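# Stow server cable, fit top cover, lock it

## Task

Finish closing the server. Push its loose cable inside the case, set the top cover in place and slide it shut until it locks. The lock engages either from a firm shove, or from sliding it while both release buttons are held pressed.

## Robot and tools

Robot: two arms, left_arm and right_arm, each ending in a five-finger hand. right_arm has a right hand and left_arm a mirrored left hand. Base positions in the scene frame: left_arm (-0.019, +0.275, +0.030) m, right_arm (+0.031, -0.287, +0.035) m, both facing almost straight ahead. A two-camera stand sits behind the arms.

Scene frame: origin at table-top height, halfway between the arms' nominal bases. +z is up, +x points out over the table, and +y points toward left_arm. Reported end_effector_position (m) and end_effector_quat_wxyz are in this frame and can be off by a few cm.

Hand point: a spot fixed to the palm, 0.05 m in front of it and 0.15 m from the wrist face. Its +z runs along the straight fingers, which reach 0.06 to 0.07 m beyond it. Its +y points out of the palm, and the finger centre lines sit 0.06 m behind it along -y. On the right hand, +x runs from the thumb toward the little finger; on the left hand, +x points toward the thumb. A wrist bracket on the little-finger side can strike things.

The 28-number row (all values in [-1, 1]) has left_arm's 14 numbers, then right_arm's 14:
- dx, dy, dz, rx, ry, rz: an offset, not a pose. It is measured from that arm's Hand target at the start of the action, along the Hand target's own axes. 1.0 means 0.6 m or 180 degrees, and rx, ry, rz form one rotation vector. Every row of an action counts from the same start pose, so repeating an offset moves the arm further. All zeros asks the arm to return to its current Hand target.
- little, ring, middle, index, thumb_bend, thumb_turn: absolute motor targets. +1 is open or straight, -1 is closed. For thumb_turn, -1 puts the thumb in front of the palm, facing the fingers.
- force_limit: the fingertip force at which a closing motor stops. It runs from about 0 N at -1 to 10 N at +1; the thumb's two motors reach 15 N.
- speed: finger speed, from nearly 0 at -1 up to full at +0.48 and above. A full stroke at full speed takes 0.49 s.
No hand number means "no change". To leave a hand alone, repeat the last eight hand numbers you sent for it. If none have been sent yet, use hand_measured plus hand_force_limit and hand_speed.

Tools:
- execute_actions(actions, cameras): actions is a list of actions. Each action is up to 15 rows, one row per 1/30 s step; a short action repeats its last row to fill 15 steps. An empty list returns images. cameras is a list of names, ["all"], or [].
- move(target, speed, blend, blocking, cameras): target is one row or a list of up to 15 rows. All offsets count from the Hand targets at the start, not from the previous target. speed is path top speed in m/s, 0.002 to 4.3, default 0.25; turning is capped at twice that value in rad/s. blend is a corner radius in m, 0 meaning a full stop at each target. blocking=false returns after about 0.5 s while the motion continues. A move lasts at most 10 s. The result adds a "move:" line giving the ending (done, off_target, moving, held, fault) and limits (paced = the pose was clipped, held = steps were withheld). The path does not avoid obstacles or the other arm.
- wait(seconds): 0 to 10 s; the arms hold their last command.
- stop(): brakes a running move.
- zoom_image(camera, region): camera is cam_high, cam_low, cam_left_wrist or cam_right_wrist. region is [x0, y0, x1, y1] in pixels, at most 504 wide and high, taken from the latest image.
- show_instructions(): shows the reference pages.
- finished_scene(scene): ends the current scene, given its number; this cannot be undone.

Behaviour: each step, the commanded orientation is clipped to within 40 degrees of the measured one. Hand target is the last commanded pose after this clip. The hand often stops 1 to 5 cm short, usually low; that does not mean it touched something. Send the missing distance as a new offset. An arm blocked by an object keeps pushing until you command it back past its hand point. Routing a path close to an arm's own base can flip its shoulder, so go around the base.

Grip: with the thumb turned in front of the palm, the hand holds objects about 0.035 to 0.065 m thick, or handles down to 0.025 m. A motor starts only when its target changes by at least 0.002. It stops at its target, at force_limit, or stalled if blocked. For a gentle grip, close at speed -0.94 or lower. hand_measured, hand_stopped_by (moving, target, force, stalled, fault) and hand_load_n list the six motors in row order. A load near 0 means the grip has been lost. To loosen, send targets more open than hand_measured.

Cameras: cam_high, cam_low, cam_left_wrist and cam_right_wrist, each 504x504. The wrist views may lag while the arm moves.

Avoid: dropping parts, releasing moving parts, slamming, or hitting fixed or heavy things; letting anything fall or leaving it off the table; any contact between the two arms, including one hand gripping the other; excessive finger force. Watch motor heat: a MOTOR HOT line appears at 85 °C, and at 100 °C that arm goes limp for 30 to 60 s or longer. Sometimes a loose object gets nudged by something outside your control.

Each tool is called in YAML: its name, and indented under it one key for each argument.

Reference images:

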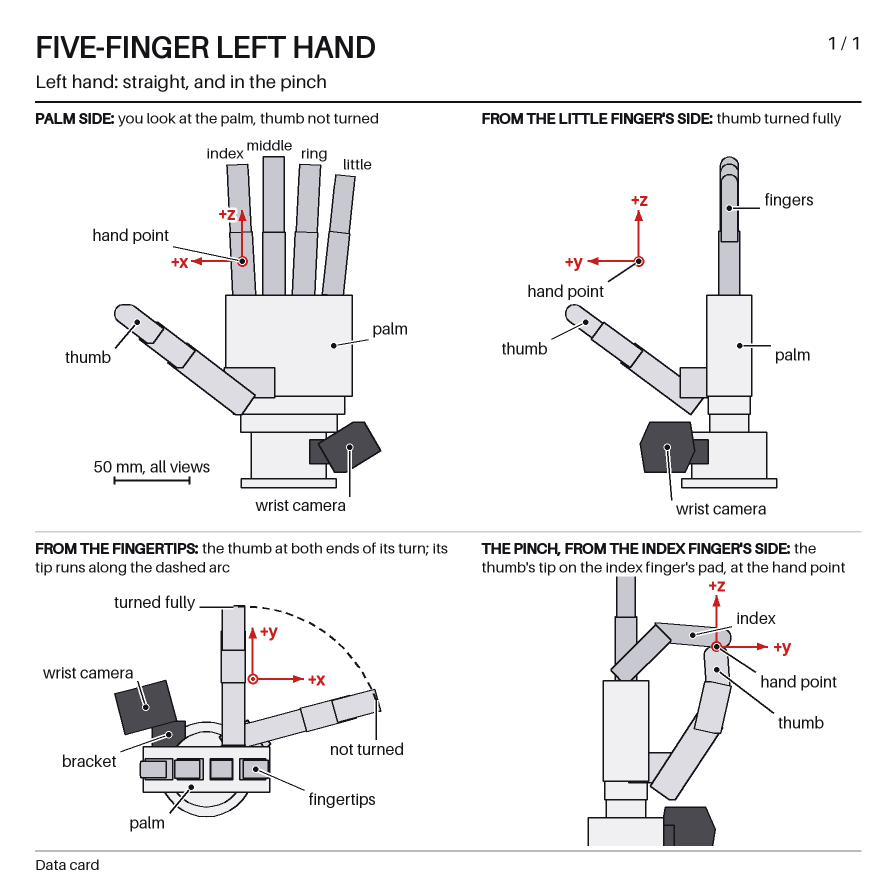

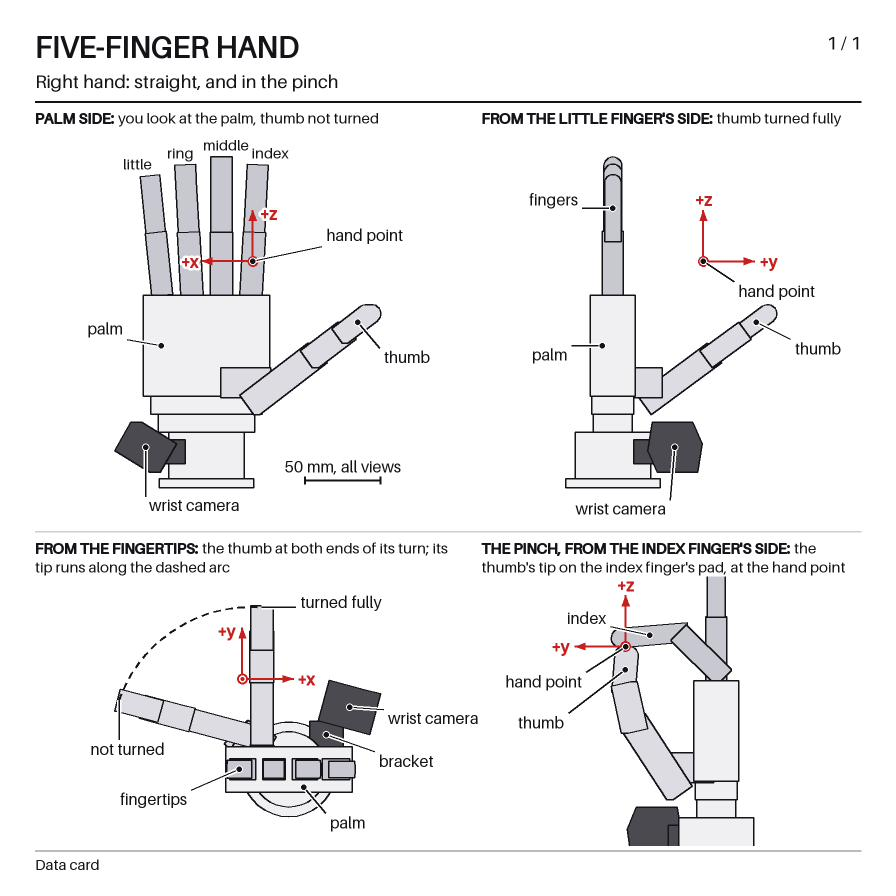

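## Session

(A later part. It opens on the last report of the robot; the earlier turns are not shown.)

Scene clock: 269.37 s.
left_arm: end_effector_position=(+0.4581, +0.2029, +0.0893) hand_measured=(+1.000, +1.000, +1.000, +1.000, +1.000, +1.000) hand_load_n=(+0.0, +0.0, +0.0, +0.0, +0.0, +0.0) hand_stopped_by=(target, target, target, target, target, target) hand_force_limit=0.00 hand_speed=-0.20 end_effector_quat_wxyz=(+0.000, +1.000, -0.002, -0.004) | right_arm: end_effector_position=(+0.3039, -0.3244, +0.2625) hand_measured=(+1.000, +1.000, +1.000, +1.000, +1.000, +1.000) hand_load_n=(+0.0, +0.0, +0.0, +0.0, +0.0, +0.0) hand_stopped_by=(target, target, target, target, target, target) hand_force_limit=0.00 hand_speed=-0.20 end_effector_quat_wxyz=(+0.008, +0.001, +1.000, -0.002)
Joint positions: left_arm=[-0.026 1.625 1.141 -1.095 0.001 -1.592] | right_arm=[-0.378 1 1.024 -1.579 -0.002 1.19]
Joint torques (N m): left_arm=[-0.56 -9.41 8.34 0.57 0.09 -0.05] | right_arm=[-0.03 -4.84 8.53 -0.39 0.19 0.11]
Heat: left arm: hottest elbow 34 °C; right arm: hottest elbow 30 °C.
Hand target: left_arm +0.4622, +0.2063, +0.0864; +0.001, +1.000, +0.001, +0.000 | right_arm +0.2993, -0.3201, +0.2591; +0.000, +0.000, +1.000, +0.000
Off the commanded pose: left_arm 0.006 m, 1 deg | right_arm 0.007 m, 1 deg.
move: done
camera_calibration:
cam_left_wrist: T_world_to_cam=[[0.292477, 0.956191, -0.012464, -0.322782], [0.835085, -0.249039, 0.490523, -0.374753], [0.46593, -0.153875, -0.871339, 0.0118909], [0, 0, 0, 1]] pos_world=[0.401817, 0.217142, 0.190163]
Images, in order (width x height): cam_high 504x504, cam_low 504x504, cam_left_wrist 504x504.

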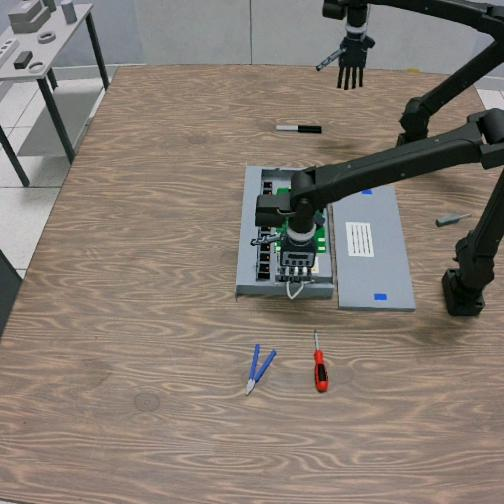

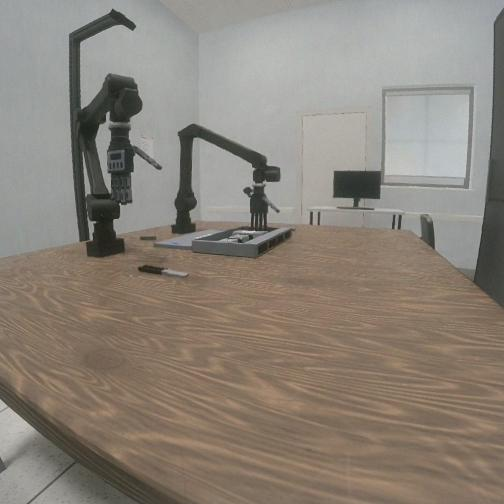

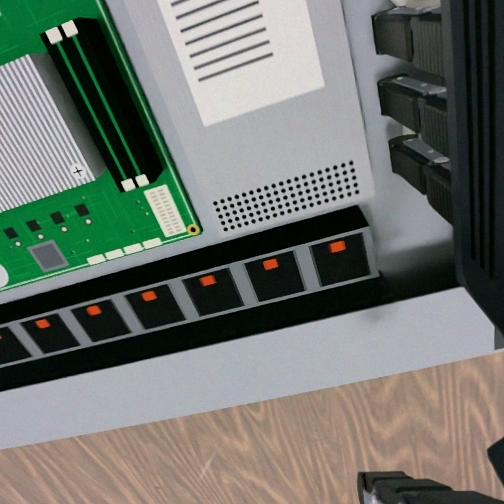

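move:
  target:
    - [0,0,0.028,0,0,0,1,1,1,1,1,1,0,-0.2,0,0,0,0,0,0,1,1,1,1,1,1,0,-0.2]
  speed: [0.06]
  cameras: ["cam_low","cam_high"]

zoom_image:
  camera: "cam_high"
  region: [230, 220, 350, 320]

Scene clock: 273.10 s.
left_arm: end_effector_position=(+0.4597, +0.2029, +0.0755) hand_measured=(+1.000, +1.000, +1.000, +1.000, +1.000, +1.000) hand_load_n=(+0.0, +0.0, +0.0, +0.0, +0.0, +0.0) hand_stopped_by=(target, target, target, target, target, target) hand_force_limit=0.00 hand_speed=-0.20 end_effector_quat_wxyz=(+0.000, +1.000, -0.002, +0.000) | right_arm: end_effector_position=(+0.3039, -0.3244, +0.2625) hand_measured=(+1.000, +1.000, +1.000, +1.000, +1.000, +1.000) hand_load_n=(+0.0, +0.0, +0.0, +0.0, +0.0, +0.0) hand_stopped_by=(target, target, target, target, target, target) hand_force_limit=0.00 hand_speed=-0.20 end_effector_quat_wxyz=(+0.008, +0.001, +1.000, -0.002)
Joint positions: left_arm=[-0.026 1.642 1.122 -1.051 0.001 -1.592] | right_arm=[-0.378 1 1.024 -1.579 -0.002 1.19]
Joint torques (N m): left_arm=[-0.67 -9.17 7.84 0.54 0.1 -0.04] | right_arm=[-0.03 -4.78 8.55 -0.4 0.19 0.12]
Heat: left arm: hottest elbow 34 °C; right arm: hottest elbow 30 °C.
Hand target: left_arm +0.4622, +0.2063, +0.0695; +0.000, +1.000, +0.001, +0.000 | right_arm +0.2993, -0.3201, +0.2591; +0.000, +0.000, +1.000, +0.000
Off the commanded pose: left_arm 0.007 m, 0 deg | right_arm 0.007 m, 1 deg.
move: done
Images, in order (width x height): cam_high 504x504, cam_low 504x504.

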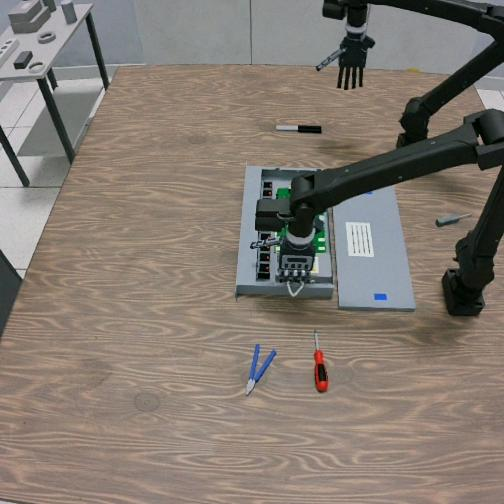

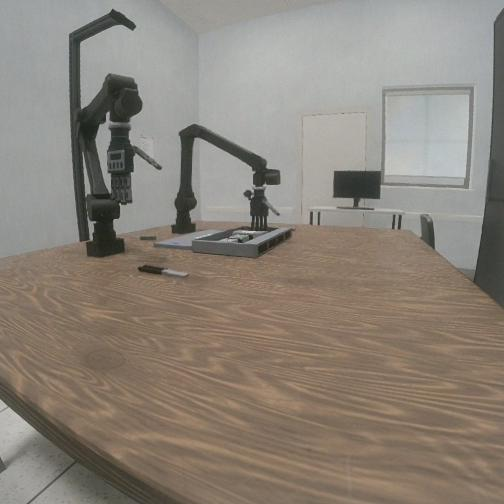

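Scaled by 4.200 from the camera's 504x504 image, which has a finer 720x720 frame.

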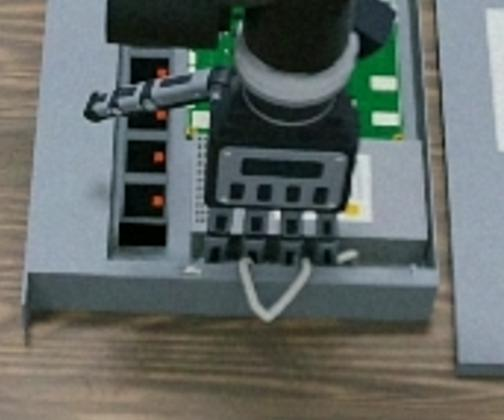

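move:
  target:
    - [0,0,-0.12,0,0,0,1,1,1,1,1,1,0,-0.2,0,0,0,0,0,0,1,1,1,1,1,1,0,-0.2]
    - [-0.15,0,-0.2,0,0,0,1,1,1,1,1,1,0,-0.2,0,0,0,0,0,0,1,1,1,1,1,1,0,-0.2]
  speed: [0.15]
  cameras: ["cam_low","cam_high","cam_left_wrist"]

zoom_image:
  camera: "cam_high"
  region: [230, 220, 350, 320]

zoom_image:
  camera: "cam_left_wrist"
  region: [250, 50, 504, 300]

speed must be one number or one for each of the 2 targets, got a list of 1; nothing of the call was run

Scaled by 4.200 from the camera's 504x504 image, which has a finer 720x720 frame.

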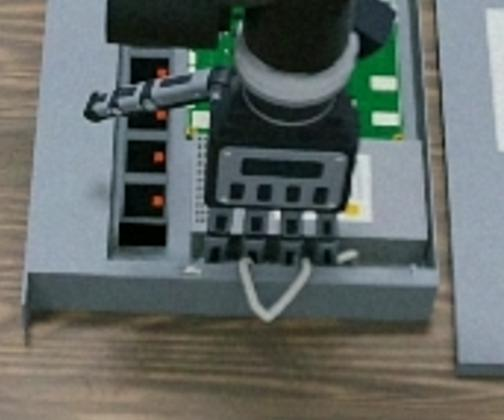

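This scene's latest camera images include none from cam_left_wrist. They are from: cam_high, cam_low. cam_left_wrist's image comes with the result of a call that names it in "cameras".

move:
  target:
    - [0,0,-0.12,0,0,0,1,1,1,1,1,1,0,-0.2,0,0,0,0,0,0,1,1,1,1,1,1,0,-0.2]
    - [-0.2,-0.03,-0.2,0,0,0,1,1,1,1,1,1,0,-0.2,0,0,0,0,0,0,1,1,1,1,1,1,0,-0.2]
  speed: 0.15
  cameras: ["cam_low","cam_high","cam_left_wrist"]

zoom_image:
  camera: "cam_high"
  region: [230, 220, 350, 320]

zoom_image:
  camera: "cam_left_wrist"
  region: [150, 50, 404, 300]

Scene clock: 286.27 s.
left_arm: end_effector_position=(+0.3456, +0.2216, +0.1882) hand_measured=(+1.000, +1.000, +1.000, +1.000, +1.000, +1.000) hand_load_n=(+0.0, +0.0, +0.0, +0.0, -0.5, +0.0) hand_stopped_by=(target, target, target, target, target, target) hand_force_limit=0.00 hand_speed=-0.20 end_effector_quat_wxyz=(+0.000, +1.000, +0.003, +0.003) | right_arm: end_effector_position=(+0.3039, -0.3244, +0.2625) hand_measured=(+1.000, +1.000, +1.000, +1.000, +1.000, +1.000) hand_load_n=(+0.0, +0.0, +0.0, +0.0, +0.0, +0.0) hand_stopped_by=(target, target, target, target, target, target) hand_force_limit=0.00 hand_speed=-0.20 end_effector_quat_wxyz=(+0.008, +0.001, +1.000, -0.002)
Joint positions: left_arm=[0.02 1.229 1.007 -1.342 0.001 -1.555] | right_arm=[-0.378 1 1.024 -1.579 -0.002 1.19]
Joint torques (N m): left_arm=[-0.38 -5.54 9.03 -0.46 0.1 0.09] | right_arm=[-0.03 -4.78 8.54 -0.39 0.19 0.11]
Heat: left arm: hottest elbow 34 °C; right arm: hottest elbow 30 °C.
Hand target: left_arm +0.3422, +0.2241, +0.1895; +0.001, +1.000, +0.001, +0.000 | right_arm +0.2993, -0.3201, +0.2591; +0.000, +0.000, +1.000, +0.000
Off the commanded pose: left_arm 0.004 m, 0 deg | right_arm 0.007 m, 1 deg.
move: done
camera_calibration:
cam_left_wrist: T_world_to_cam=[[0.283205, 0.959021, -0.00853044, -0.304653], [0.830652, -0.240832, 0.502013, -0.327188], [0.479387, -0.149259, -0.864818, 0.146509], [0, 0, 0, 1]] pos_world=[0.287824, 0.235239, 0.288358]
Images, in order (width x height): cam_high 504x504, cam_low 504x504, cam_left_wrist 504x504.

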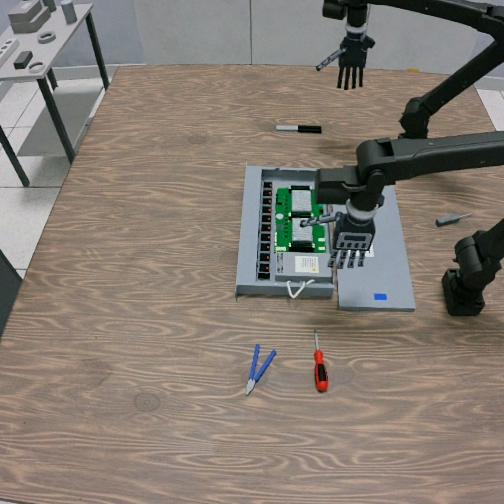

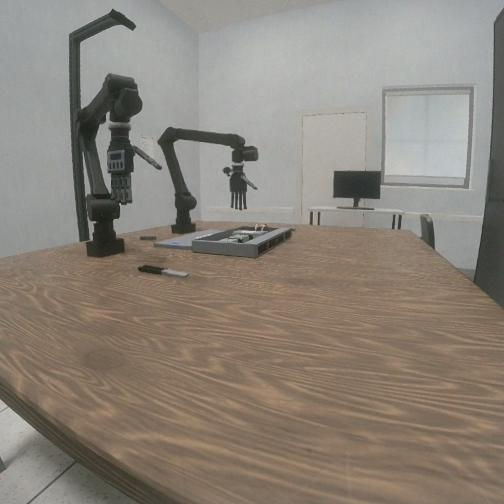

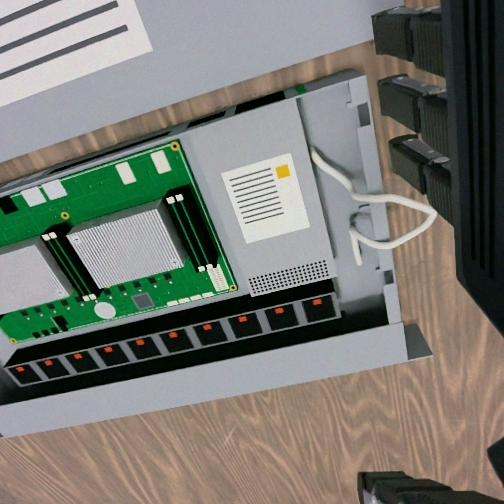

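Scaled by 4.200 from the camera's 504x504 image, which has a finer 720x720 frame.

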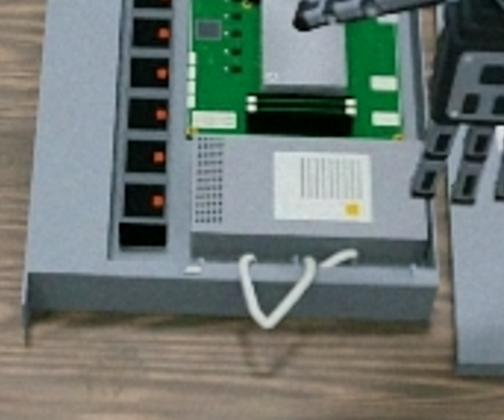

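Scaled by 1.984 from the camera's 504x504 image, which has a finer 720x720 frame.

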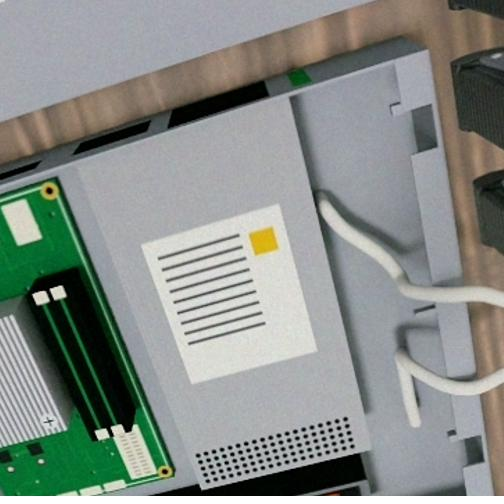

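move:
  target:
    - [0.18,-0.1265,0.0658,0,0,0,1,1,1,1,1,1,0,-0.2,0,0,0,0,0,0,1,1,1,1,1,1,0,-0.2]
    - [0.18,-0.1265,0.129,0,0,0,1,1,1,1,1,1,0,-0.2,0,0,0,0,0,0,1,1,1,1,1,1,0,-0.2]
    - [0.18,0.035,0.129,0,0,0,1,1,1,1,1,1,0,-0.2,0,0,0,0,0,0,1,1,1,1,1,1,0,-0.2]
  speed: 0.15
  cameras: ["cam_low","cam_high","cam_left_wrist"]

zoom_image:
  camera: "cam_high"
  region: [230, 220, 350, 320]

zoom_image:
  camera: "cam_low"
  region: [180, 175, 310, 265]

Scene clock: 307.57 s.
left_arm: end_effector_position=(+0.4465, +0.2328, +0.1030) hand_measured=(+1.000, +1.000, +1.000, +1.000, +1.000, +1.000) hand_load_n=(+0.0, +0.0, +1.5, +0.0, +0.0, +0.0) hand_stopped_by=(target, target, target, target, target, target) hand_force_limit=0.00 hand_speed=-0.20 end_effector_quat_wxyz=(-0.019, +1.000, +0.019, -0.015) | right_arm: end_effector_position=(+0.3039, -0.3244, +0.2625) hand_measured=(+1.000, +1.000, +1.000, +1.000, +1.000, +1.000) hand_load_n=(+0.0, +0.0, +0.0, +0.0, +0.0, +0.0) hand_stopped_by=(target, target, target, target, target, target) hand_force_limit=0.00 hand_speed=-0.20 end_effector_quat_wxyz=(+0.008, +0.001, +1.000, -0.002)
Joint positions: left_arm=[0.021 1.585 1.141 -1.156 -0.038 -1.587] | right_arm=[-0.378 1 1.024 -1.579 -0.002 1.19]
Joint torques (N m): left_arm=[-4.37 -10.58 8.46 0.39 1.64 -0.11] | right_arm=[-0.03 -4.84 8.55 -0.39 0.19 0.11]
Heat: left arm: hottest elbow 34 °C; right arm: hottest elbow 30 °C.
Hand target: left_arm +0.4502, +0.2034, +0.1120; +0.000, +1.000, +0.001, +0.000 | right_arm +0.2993, -0.3201, +0.2591; +0.000, +0.000, +1.000, +0.000
Off the commanded pose: left_arm 0.031 m, 3 deg | right_arm 0.007 m, 1 deg.
move: off_target (left_arm)
camera_calibration:
cam_left_wrist: T_world_to_cam=[[0.252178, 0.9675, 0.0187115, -0.33566], [0.855542, -0.231948, 0.462869, -0.374739], [0.452165, -0.100717, -0.886229, 0.0291949], [0, 0, 0, 1]] pos_world=[0.39205, 0.240772, 0.205609]
Images, in order (width x height): cam_high 504x504, cam_low 504x504, cam_left_wrist 504x504.

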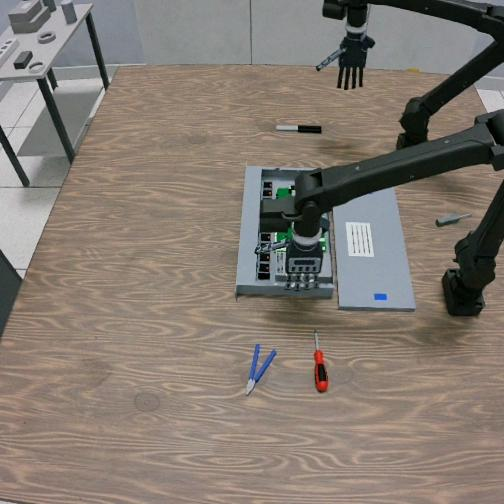

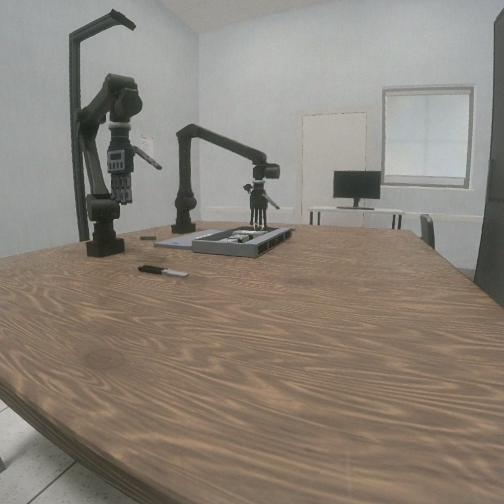

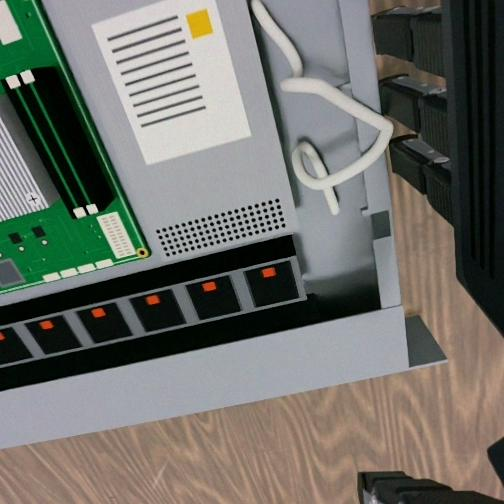

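Scaled by 4.200 from the camera's 504x504 image, which has a finer 720x720 frame.

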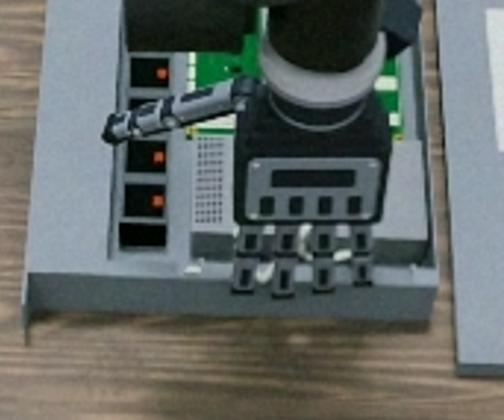

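Scaled by 3.877 from the camera's 504x504 image, which has a finer 720x720 frame.

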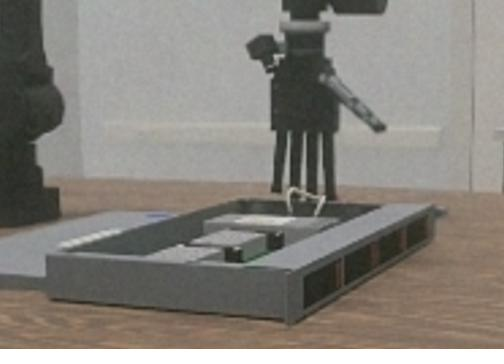

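move:
  target:
    - [0,-0.045,-0.0,0,0,0,1,1,1,1,1,1,0,-0.2,0,0,0,0,0,0,1,1,1,1,1,1,0,-0.2]
    - [0,-0.045,-0.015,0,0,0,1,1,1,1,1,1,0,-0.2,0,0,0,0,0,0,1,1,1,1,1,1,0,-0.2]
    - [0,0.005,-0.015,0,0,0,1,1,1,1,1,1,0,-0.2,0,0,0,0,0,0,1,1,1,1,1,1,0,-0.2]
  speed: 0.1
  cameras: ["cam_low","cam_high","cam_left_wrist"]

zoom_image:
  camera: "cam_high"
  region: [230, 220, 350, 320]

Scene clock: 314.60 s.
left_arm: end_effector_position=(+0.4447, +0.2002, +0.1129) hand_measured=(+1.000, +1.000, +1.000, +1.000, +1.000, +1.000) hand_load_n=(+0.0, +0.0, +0.0, +0.0, +0.0, +0.0) hand_stopped_by=(target, target, target, target, target, target) hand_force_limit=0.00 hand_speed=-0.20 end_effector_quat_wxyz=(+0.000, +1.000, -0.005, -0.006) | right_arm: end_effector_position=(+0.3039, -0.3244, +0.2625) hand_measured=(+1.000, +1.000, +1.000, +1.000, +1.000, +1.000) hand_load_n=(+0.0, +0.0, +0.0, +0.0, +0.0, +0.0) hand_stopped_by=(target, target, target, target, target, target) hand_force_limit=0.00 hand_speed=-0.20 end_effector_quat_wxyz=(+0.008, +0.001, +1.000, -0.002)
Joint positions: left_arm=[-0.033 1.568 1.141 -1.155 0 -1.592] | right_arm=[-0.378 1 1.024 -1.579 -0.002 1.19]
Joint torques (N m): left_arm=[-1.08 -9.88 9.94 -0.46 0.12 -0.21] | right_arm=[0.03 -4.78 8.54 -0.42 0.19 0.12]
Heat: left arm: hottest elbow 34 °C; right arm: hottest elbow 30 °C.
Hand target: left_arm +0.4502, +0.2003, +0.1211; +0.001, +1.000, +0.001, +0.000 | right_arm +0.2993, -0.3201, +0.2591; +0.000, +0.000, +1.000, +0.000
Off the commanded pose: left_arm 0.010 m, 1 deg | right_arm 0.007 m, 1 deg.
move: done
camera_calibration:
cam_left_wrist: T_world_to_cam=[[0.29867, 0.954267, -0.0131097, -0.318181], [0.835265, -0.25473, 0.487283, -0.374483], [0.461659, -0.156487, -0.873145, 0.0409514], [0, 0, 0, 1]] pos_world=[0.388918, 0.214646, 0.214065]
Images, in order (width x height): cam_high 504x504, cam_low 504x504, cam_left_wrist 504x504.

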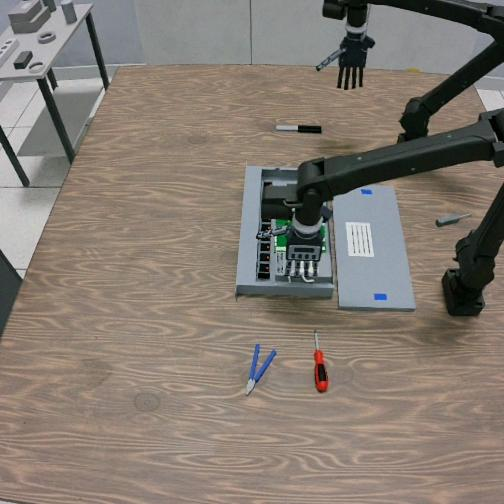

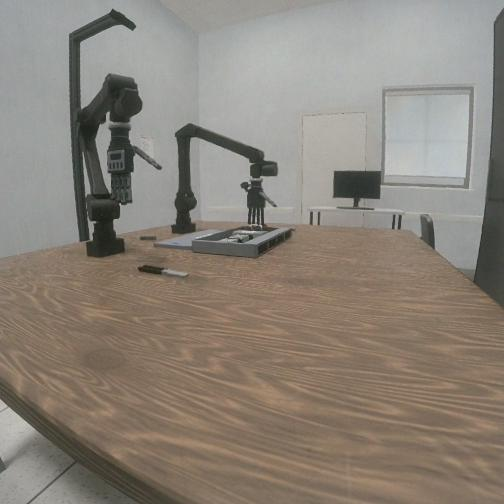

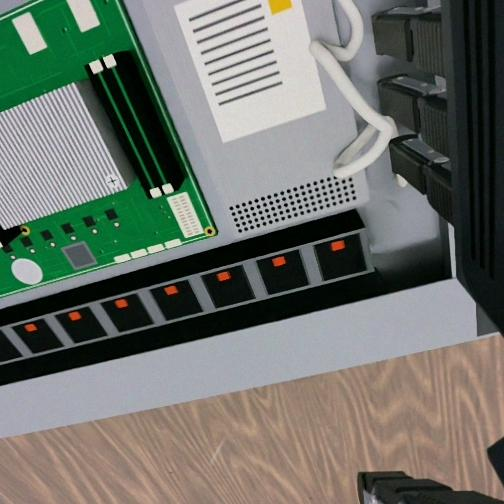

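Scaled by 4.200 from the camera's 504x504 image, which has a finer 720x720 frame.

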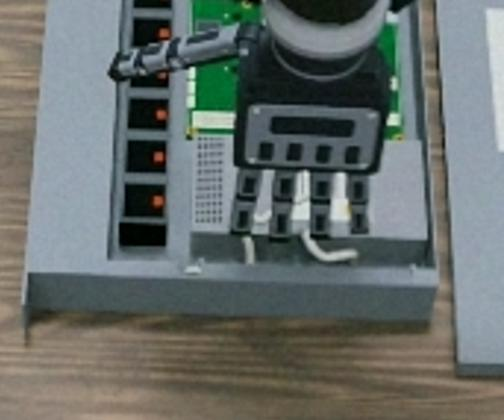

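move:
  target:
    - [0,0,-0.08,0,0,0,1,1,1,1,1,1,0,-0.2,0,0,0,0,0,0,1,1,1,1,1,1,0,-0.2]
    - [-0.15,-0.03,-0.12,0,0,0,1,1,1,1,1,1,0,-0.2,0,0,0,0,0,0,1,1,1,1,1,1,0,-0.2]
  speed: 0.15
  cameras: ["cam_low","cam_high","cam_left_wrist"]

zoom_image:
  camera: "cam_high"
  region: [230, 220, 350, 320]

zoom_image:
  camera: "cam_left_wrist"
  region: [200, 50, 454, 300]

zoom_image:
  camera: "cam_low"
  region: [180, 175, 310, 265]

Scene clock: 321.63 s.
left_arm: end_effector_position=(+0.3638, +0.2160, +0.1910) hand_measured=(+1.000, +1.000, +1.000, +1.000, +1.000, +1.000) hand_load_n=(+0.0, +0.5, +0.0, +0.0, +0.0, +0.0) hand_stopped_by=(target, target, target, target, target, target) hand_force_limit=0.00 hand_speed=-0.20 end_effector_quat_wxyz=(+0.000, +1.000, +0.003, +0.002) | right_arm: end_effector_position=(+0.3039, -0.3244, +0.2625) hand_measured=(+1.000, +1.000, +1.000, +1.000, +1.000, +1.000) hand_load_n=(+0.0, -0.5, +0.0, +0.0, +0.0, -0.5) hand_stopped_by=(target, target, target, target, target, target) hand_force_limit=0.00 hand_speed=-0.20 end_effector_quat_wxyz=(+0.008, +0.001, +1.000, -0.002)
Joint positions: left_arm=[0.002 1.277 1.056 -1.345 0 -1.574] | right_arm=[-0.378 1 1.024 -1.579 -0.002 1.19]
Joint torques (N m): left_arm=[-0.5 -6.59 9.02 -0.5 0.12 0.11] | right_arm=[-0.03 -4.78 8.55 -0.4 0.19 0.11]
Heat: left arm: hottest elbow 34 °C; right arm: hottest elbow 30 °C.
Hand target: left_arm +0.3602, +0.2182, +0.1931; +0.001, +1.000, +0.001, +0.000 | right_arm +0.2993, -0.3201, +0.2591; +0.000, +0.000, +1.000, +0.000
Off the commanded pose: left_arm 0.005 m, 0 deg | right_arm 0.007 m, 1 deg.
move: done
camera_calibration:
cam_left_wrist: T_world_to_cam=[[0.281998, 0.959375, -0.00872306, -0.303999], [0.831712, -0.23992, 0.500694, -0.345365], [0.47826, -0.14845, -0.865581, 0.139777], [0, 0, 0, 1]] pos_world=[0.306121, 0.229539, 0.291258]
Images, in order (width x height): cam_high 504x504, cam_low 504x504, cam_left_wrist 504x504.

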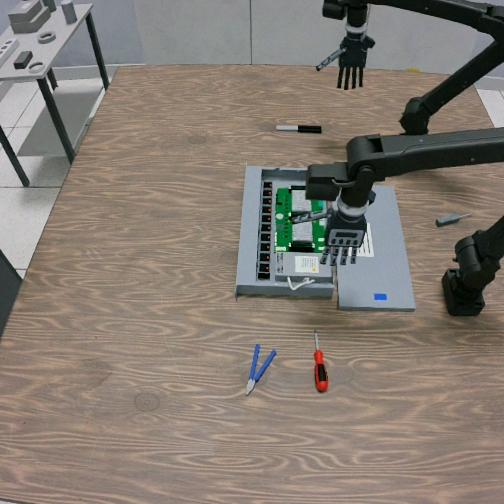

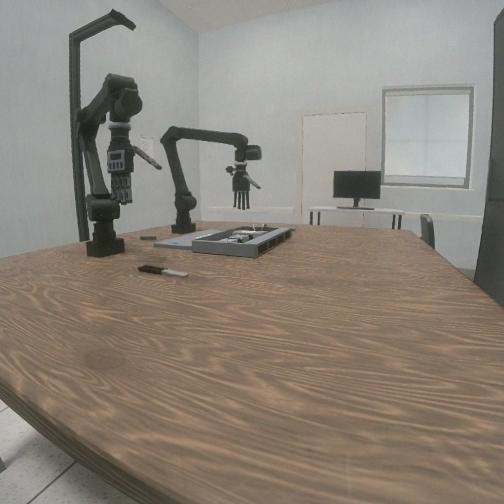

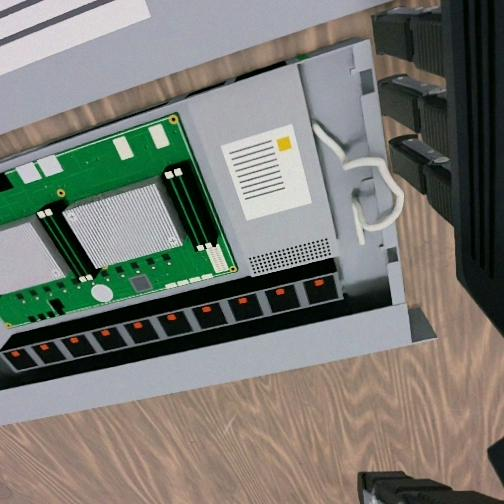

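Scaled by 4.200 from the camera's 504x504 image, which has a finer 720x720 frame.

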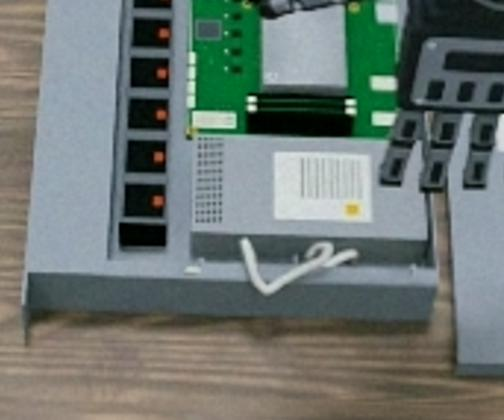

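Scaled by 1.984 from the camera's 504x504 image, which has a finer 720x720 frame.

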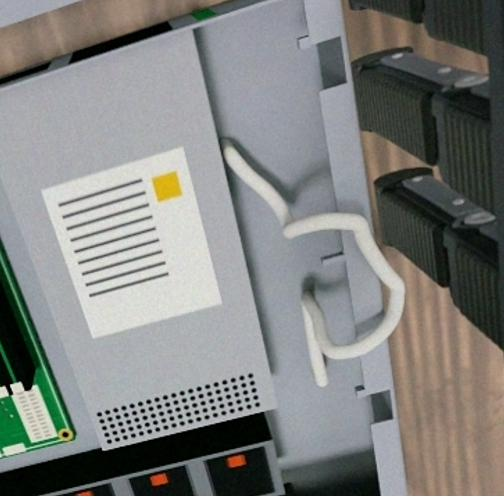

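Scaled by 3.877 from the camera's 504x504 image, which has a finer 720x720 frame.

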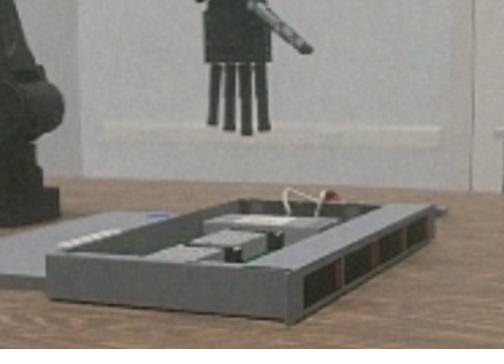

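move:
  target:
    - [0.16,0.02,0.09,0,0,0,1,1,1,1,1,1,0,-0.2,0,0,0,0,0,0,1,1,1,1,1,1,0,-0.2]
    - [0.16,0.02,0.2,0,0,0,1,1,1,1,1,1,0,-0.2,0,0,0,0,0,0,1,1,1,1,1,1,0,-0.2]
  speed: [0.2,0.08]
  cameras: ["cam_low","cam_high","cam_left_wrist"]

zoom_image:
  camera: "cam_high"
  region: [230, 220, 350, 320]

zoom_image:
  camera: "cam_low"
  region: [180, 175, 310, 265]

Scene clock: 336.33 s.
left_arm: end_effector_position=(+0.4523, +0.2068, +0.0787) hand_measured=(+1.000, +1.000, +1.000, +1.000, +1.000, +1.000) hand_load_n=(+0.0, -1.0, -0.5, +0.0, +0.0, +0.0) hand_stopped_by=(target, target, target, target, target, target) hand_force_limit=0.00 hand_speed=-0.20 end_effector_quat_wxyz=(+0.002, +1.000, -0.003, -0.003) | right_arm: end_effector_position=(+0.3039, -0.3244, +0.2625) hand_measured=(+1.000, +1.000, +1.000, +1.000, +1.000, +1.000) hand_load_n=(+0.0, +0.0, +0.0, +0.0, +0.0, +0.0) hand_stopped_by=(target, target, target, target, target, target) hand_force_limit=0.00 hand_speed=-0.20 end_effector_quat_wxyz=(+0.008, +0.001, +1.000, -0.002)
Joint positions: left_arm=[-0.016 1.624 1.108 -1.061 0.005 -1.58] | right_arm=[-0.378 1 1.024 -1.579 -0.002 1.19]
Joint torques (N m): left_arm=[-1.14 -9.05 8.03 0.7 -0.07 -0.17] | right_arm=[-0.03 -4.78 8.55 -0.39 0.19 0.11]
Heat: left arm: hottest elbow 34 °C; right arm: hottest elbow 30 °C.
Hand target: left_arm +0.4563, +0.2062, +0.0732; +0.000, +1.000, +0.001, +0.000 | right_arm +0.2993, -0.3201, +0.2591; +0.000, +0.000, +1.000, +0.000
Off the commanded pose: left_arm 0.007 m, 1 deg | right_arm 0.007 m, 1 deg.
move: done
camera_calibration:
cam_left_wrist: T_world_to_cam=[[0.293954, 0.955684, -0.0160649, -0.325095], [0.833947, -0.248225, 0.492866, -0.363575], [0.467037, -0.158277, -0.869957, 0.00630692], [0, 0, 0, 1]] pos_world=[0.39582, 0.221438, 0.179458]
Images, in order (width x height): cam_high 504x504, cam_low 504x504, cam_left_wrist 504x504.

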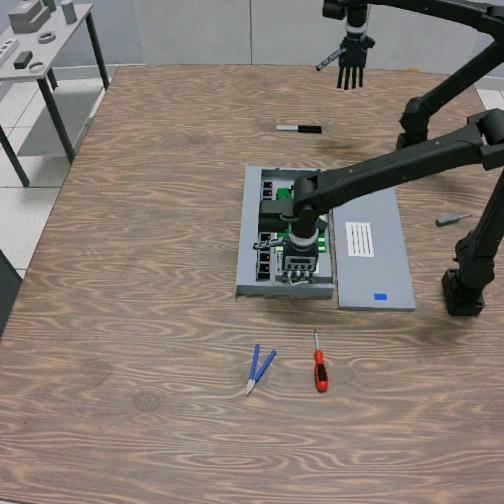

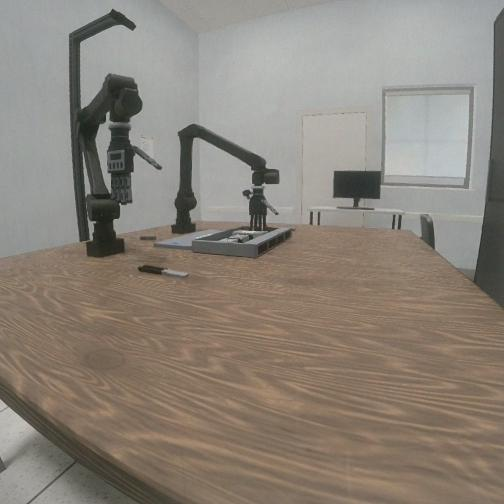

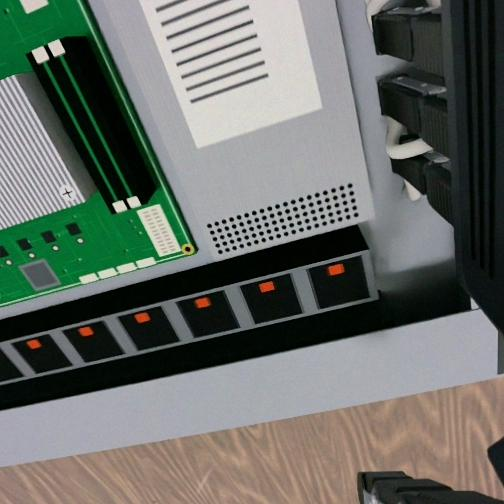

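Scaled by 4.200 from the camera's 504x504 image, which has a finer 720x720 frame.

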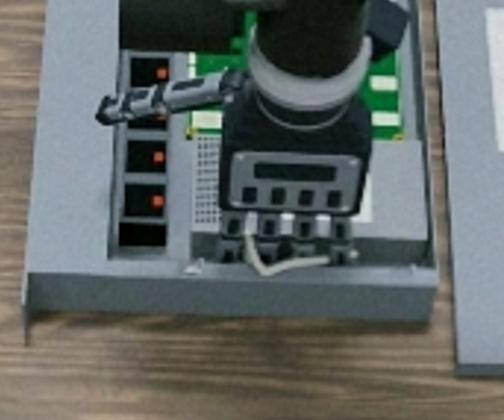

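Scaled by 3.877 from the camera's 504x504 image, which has a finer 720x720 frame.

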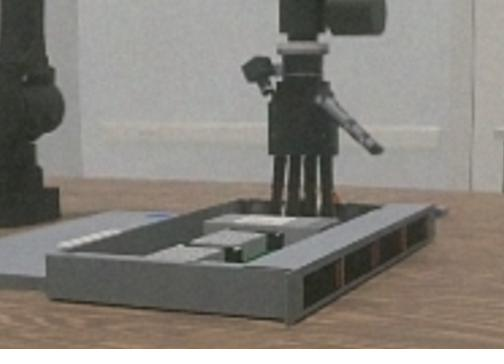

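move:
  target:
    - [0,0,-0.12,0,0,0,1,1,1,1,1,1,0,-0.2,0,0,0,0,0,0,1,1,1,1,1,1,0,-0.2]
    - [-0.15,-0.03,-0.2,0,0,0,1,1,1,1,1,1,0,-0.2,0,0,0,0,0,0,1,1,1,1,1,1,0,-0.2]
  speed: [0.1,0.2]
  cameras: ["cam_low","cam_high","cam_left_wrist"]

zoom_image:
  camera: "cam_high"
  region: [230, 220, 350, 320]

zoom_image:
  camera: "cam_left_wrist"
  region: [200, 50, 454, 300]

zoom_image:
  camera: "cam_low"
  region: [180, 175, 310, 265]

Scene clock: 342.30 s.
left_arm: end_effector_position=(+0.3697, +0.2214, +0.1920) hand_measured=(+1.000, +1.000, +1.000, +1.000, +1.000, +1.000) hand_load_n=(+0.0, +0.5, +0.0, +0.0, +0.0, +0.0) hand_stopped_by=(target, target, target, target, target, target) hand_force_limit=0.00 hand_speed=-0.20 end_effector_quat_wxyz=(+0.002, +1.000, +0.003, +0.003) | right_arm: end_effector_position=(+0.3039, -0.3244, +0.2625) hand_measured=(+1.000, +1.000, +1.000, +1.000, +1.000, +1.000) hand_load_n=(+0.0, +0.0, +0.5, +0.0, +0.0, +0.0) hand_stopped_by=(target, target, target, target, target, target) hand_force_limit=0.00 hand_speed=-0.20 end_effector_quat_wxyz=(+0.008, +0.001, +1.000, -0.002)
Joint positions: left_arm=[0.019 1.291 1.071 -1.343 0.003 -1.557] | right_arm=[-0.378 1 1.024 -1.579 -0.002 1.19]
Joint torques (N m): left_arm=[-0.5 -6.59 9.05 -0.46 0 0.08] | right_arm=[-0.09 -4.84 8.55 -0.39 0.19 0.11]
Heat: left arm: hottest elbow 34 °C; right arm: hottest elbow 30 °C.
Hand target: left_arm +0.3663, +0.2242, +0.1932; +0.001, +1.000, +0.001, +0.000 | right_arm +0.2993, -0.3201, +0.2591; +0.000, +0.000, +1.000, +0.000
Off the commanded pose: left_arm 0.005 m, 1 deg | right_arm 0.007 m, 1 deg.
move: done
camera_calibration:
cam_left_wrist: T_world_to_cam=[[0.28206, 0.959335, -0.010916, -0.310434], [0.830707, -0.238517, 0.503027, -0.349838], [0.479967, -0.150951, -0.864202, 0.138238], [0, 0, 0, 1]] pos_world=[0.311824, 0.235235, 0.292055]
Images, in order (width x height): cam_high 504x504, cam_low 504x504, cam_left_wrist 504x504.

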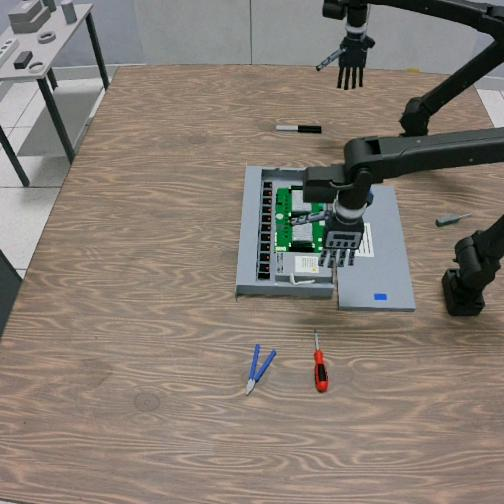

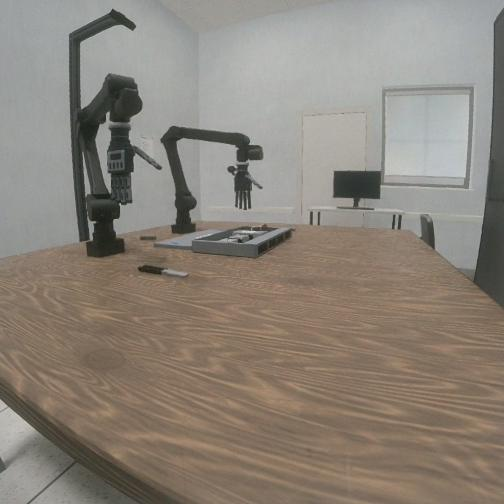

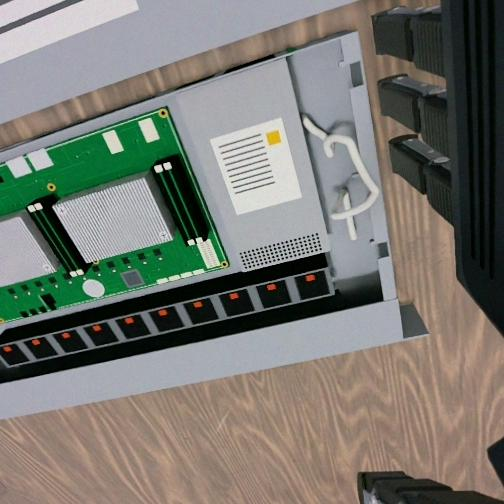

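Scaled by 4.200 from the camera's 504x504 image, which has a finer 720x720 frame.

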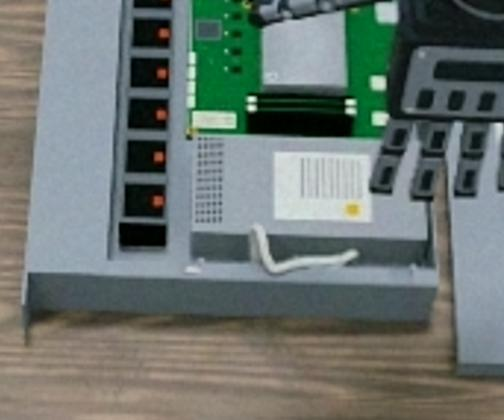

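Scaled by 1.984 from the camera's 504x504 image, which has a finer 720x720 frame.

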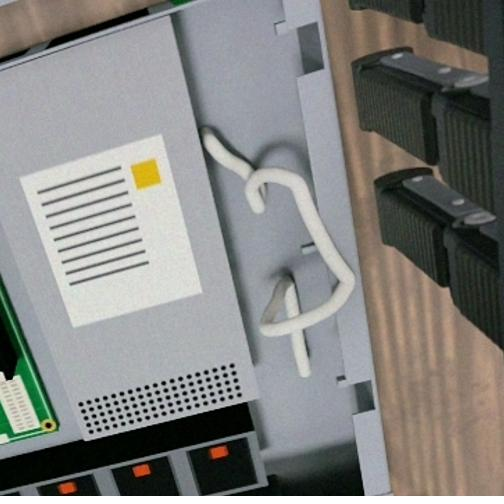

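Scaled by 3.877 from the camera's 504x504 image, which has a finer 720x720 frame.

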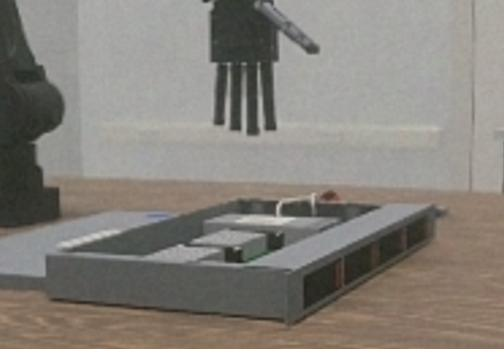

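move:
  target:
    - [0.14,0.0235,0.09,0,0,0,1,1,1,1,1,1,0,-0.2,0,0,0,0,0,0,1,1,1,1,1,1,0,-0.2]
    - [0.14,0.0235,0.205,0,0,0,1,1,1,1,1,1,0,-0.2,0,0,0,0,0,0,1,1,1,1,1,1,0,-0.2]
  speed: [0.2,0.08]
  cameras: ["cam_low","cam_high","cam_left_wrist"]

zoom_image:
  camera: "cam_high"
  region: [230, 220, 350, 320]

Scene clock: 349.93 s.
left_arm: end_effector_position=(+0.4439, +0.2119, +0.0750) hand_measured=(+1.000, +1.000, +1.000, +1.000, +1.000, +1.000) hand_load_n=(+0.0, +0.0, -0.5, +0.0, +0.0, +0.0) hand_stopped_by=(target, target, target, target, target, target) hand_force_limit=0.00 hand_speed=-0.20 end_effector_quat_wxyz=(+0.002, +1.000, -0.002, -0.007) | right_arm: end_effector_position=(+0.3039, -0.3244, +0.2625) hand_measured=(+1.000, +1.000, +1.000, +1.000, +1.000, +1.000) hand_load_n=(+0.0, -0.5, +0.0, -0.5, +0.0, +0.0) hand_stopped_by=(target, target, target, target, target, target) hand_force_limit=0.00 hand_speed=-0.20 end_effector_quat_wxyz=(+0.008, +0.001, +1.000, -0.002)
Joint positions: left_arm=[-0.005 1.614 1.085 -1.056 0.004 -1.571] | right_arm=[-0.378 1 1.024 -1.579 -0.002 1.19]
Joint torques (N m): left_arm=[-1.49 -8.64 7.99 0.96 0 -0.16] | right_arm=[-0.03 -4.84 8.54 -0.4 0.19 0.11]
Heat: left arm: hottest elbow 34 °C; right arm: hottest elbow 31 °C.
Hand target: left_arm +0.4502, +0.2100, +0.0701; +0.001, +1.000, +0.001, +0.000 | right_arm +0.2993, -0.3201, +0.2591; +0.000, +0.000, +1.000, +0.000
Off the commanded pose: left_arm 0.008 m, 1 deg | right_arm 0.007 m, 1 deg.
move: done
camera_calibration:
cam_left_wrist: T_world_to_cam=[[0.292061, 0.956242, -0.0173744, -0.326879], [0.838333, -0.24722, 0.48588, -0.355145], [0.460324, -0.156472, -0.873853, 0.0106238], [0, 0, 0, 1]] pos_world=[0.388308, 0.226438, 0.176162]
Images, in order (width x height): cam_high 504x504, cam_low 504x504, cam_left_wrist 504x504.

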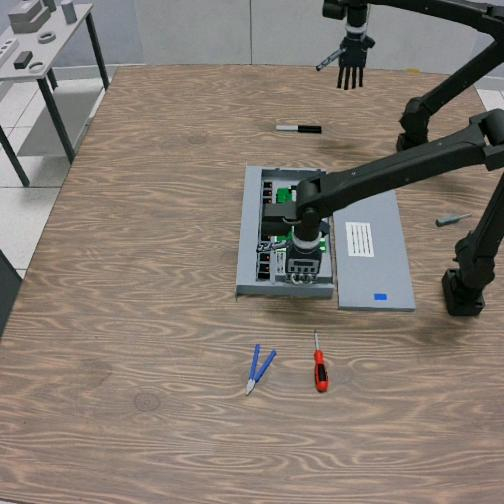

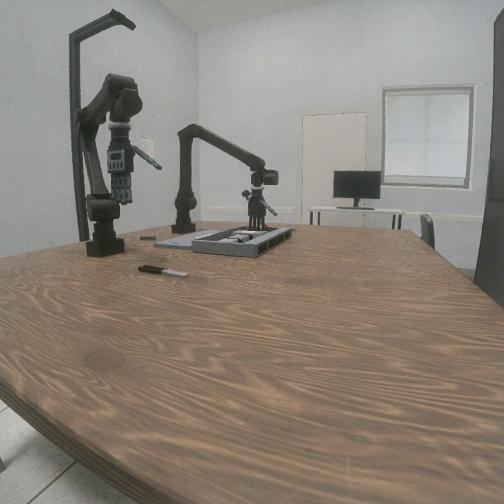

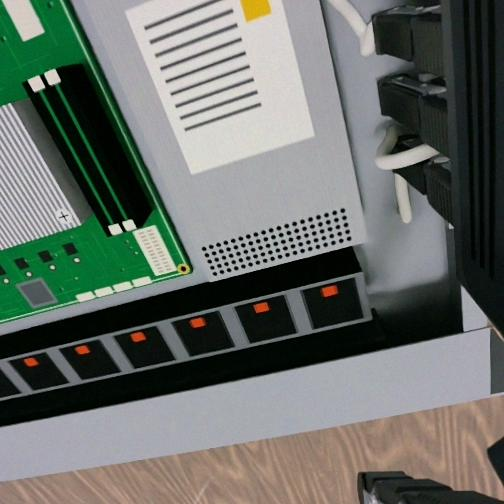

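Scaled by 4.200 from the camera's 504x504 image, which has a finer 720x720 frame.

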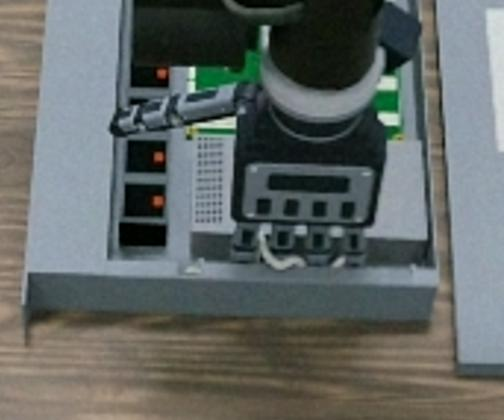

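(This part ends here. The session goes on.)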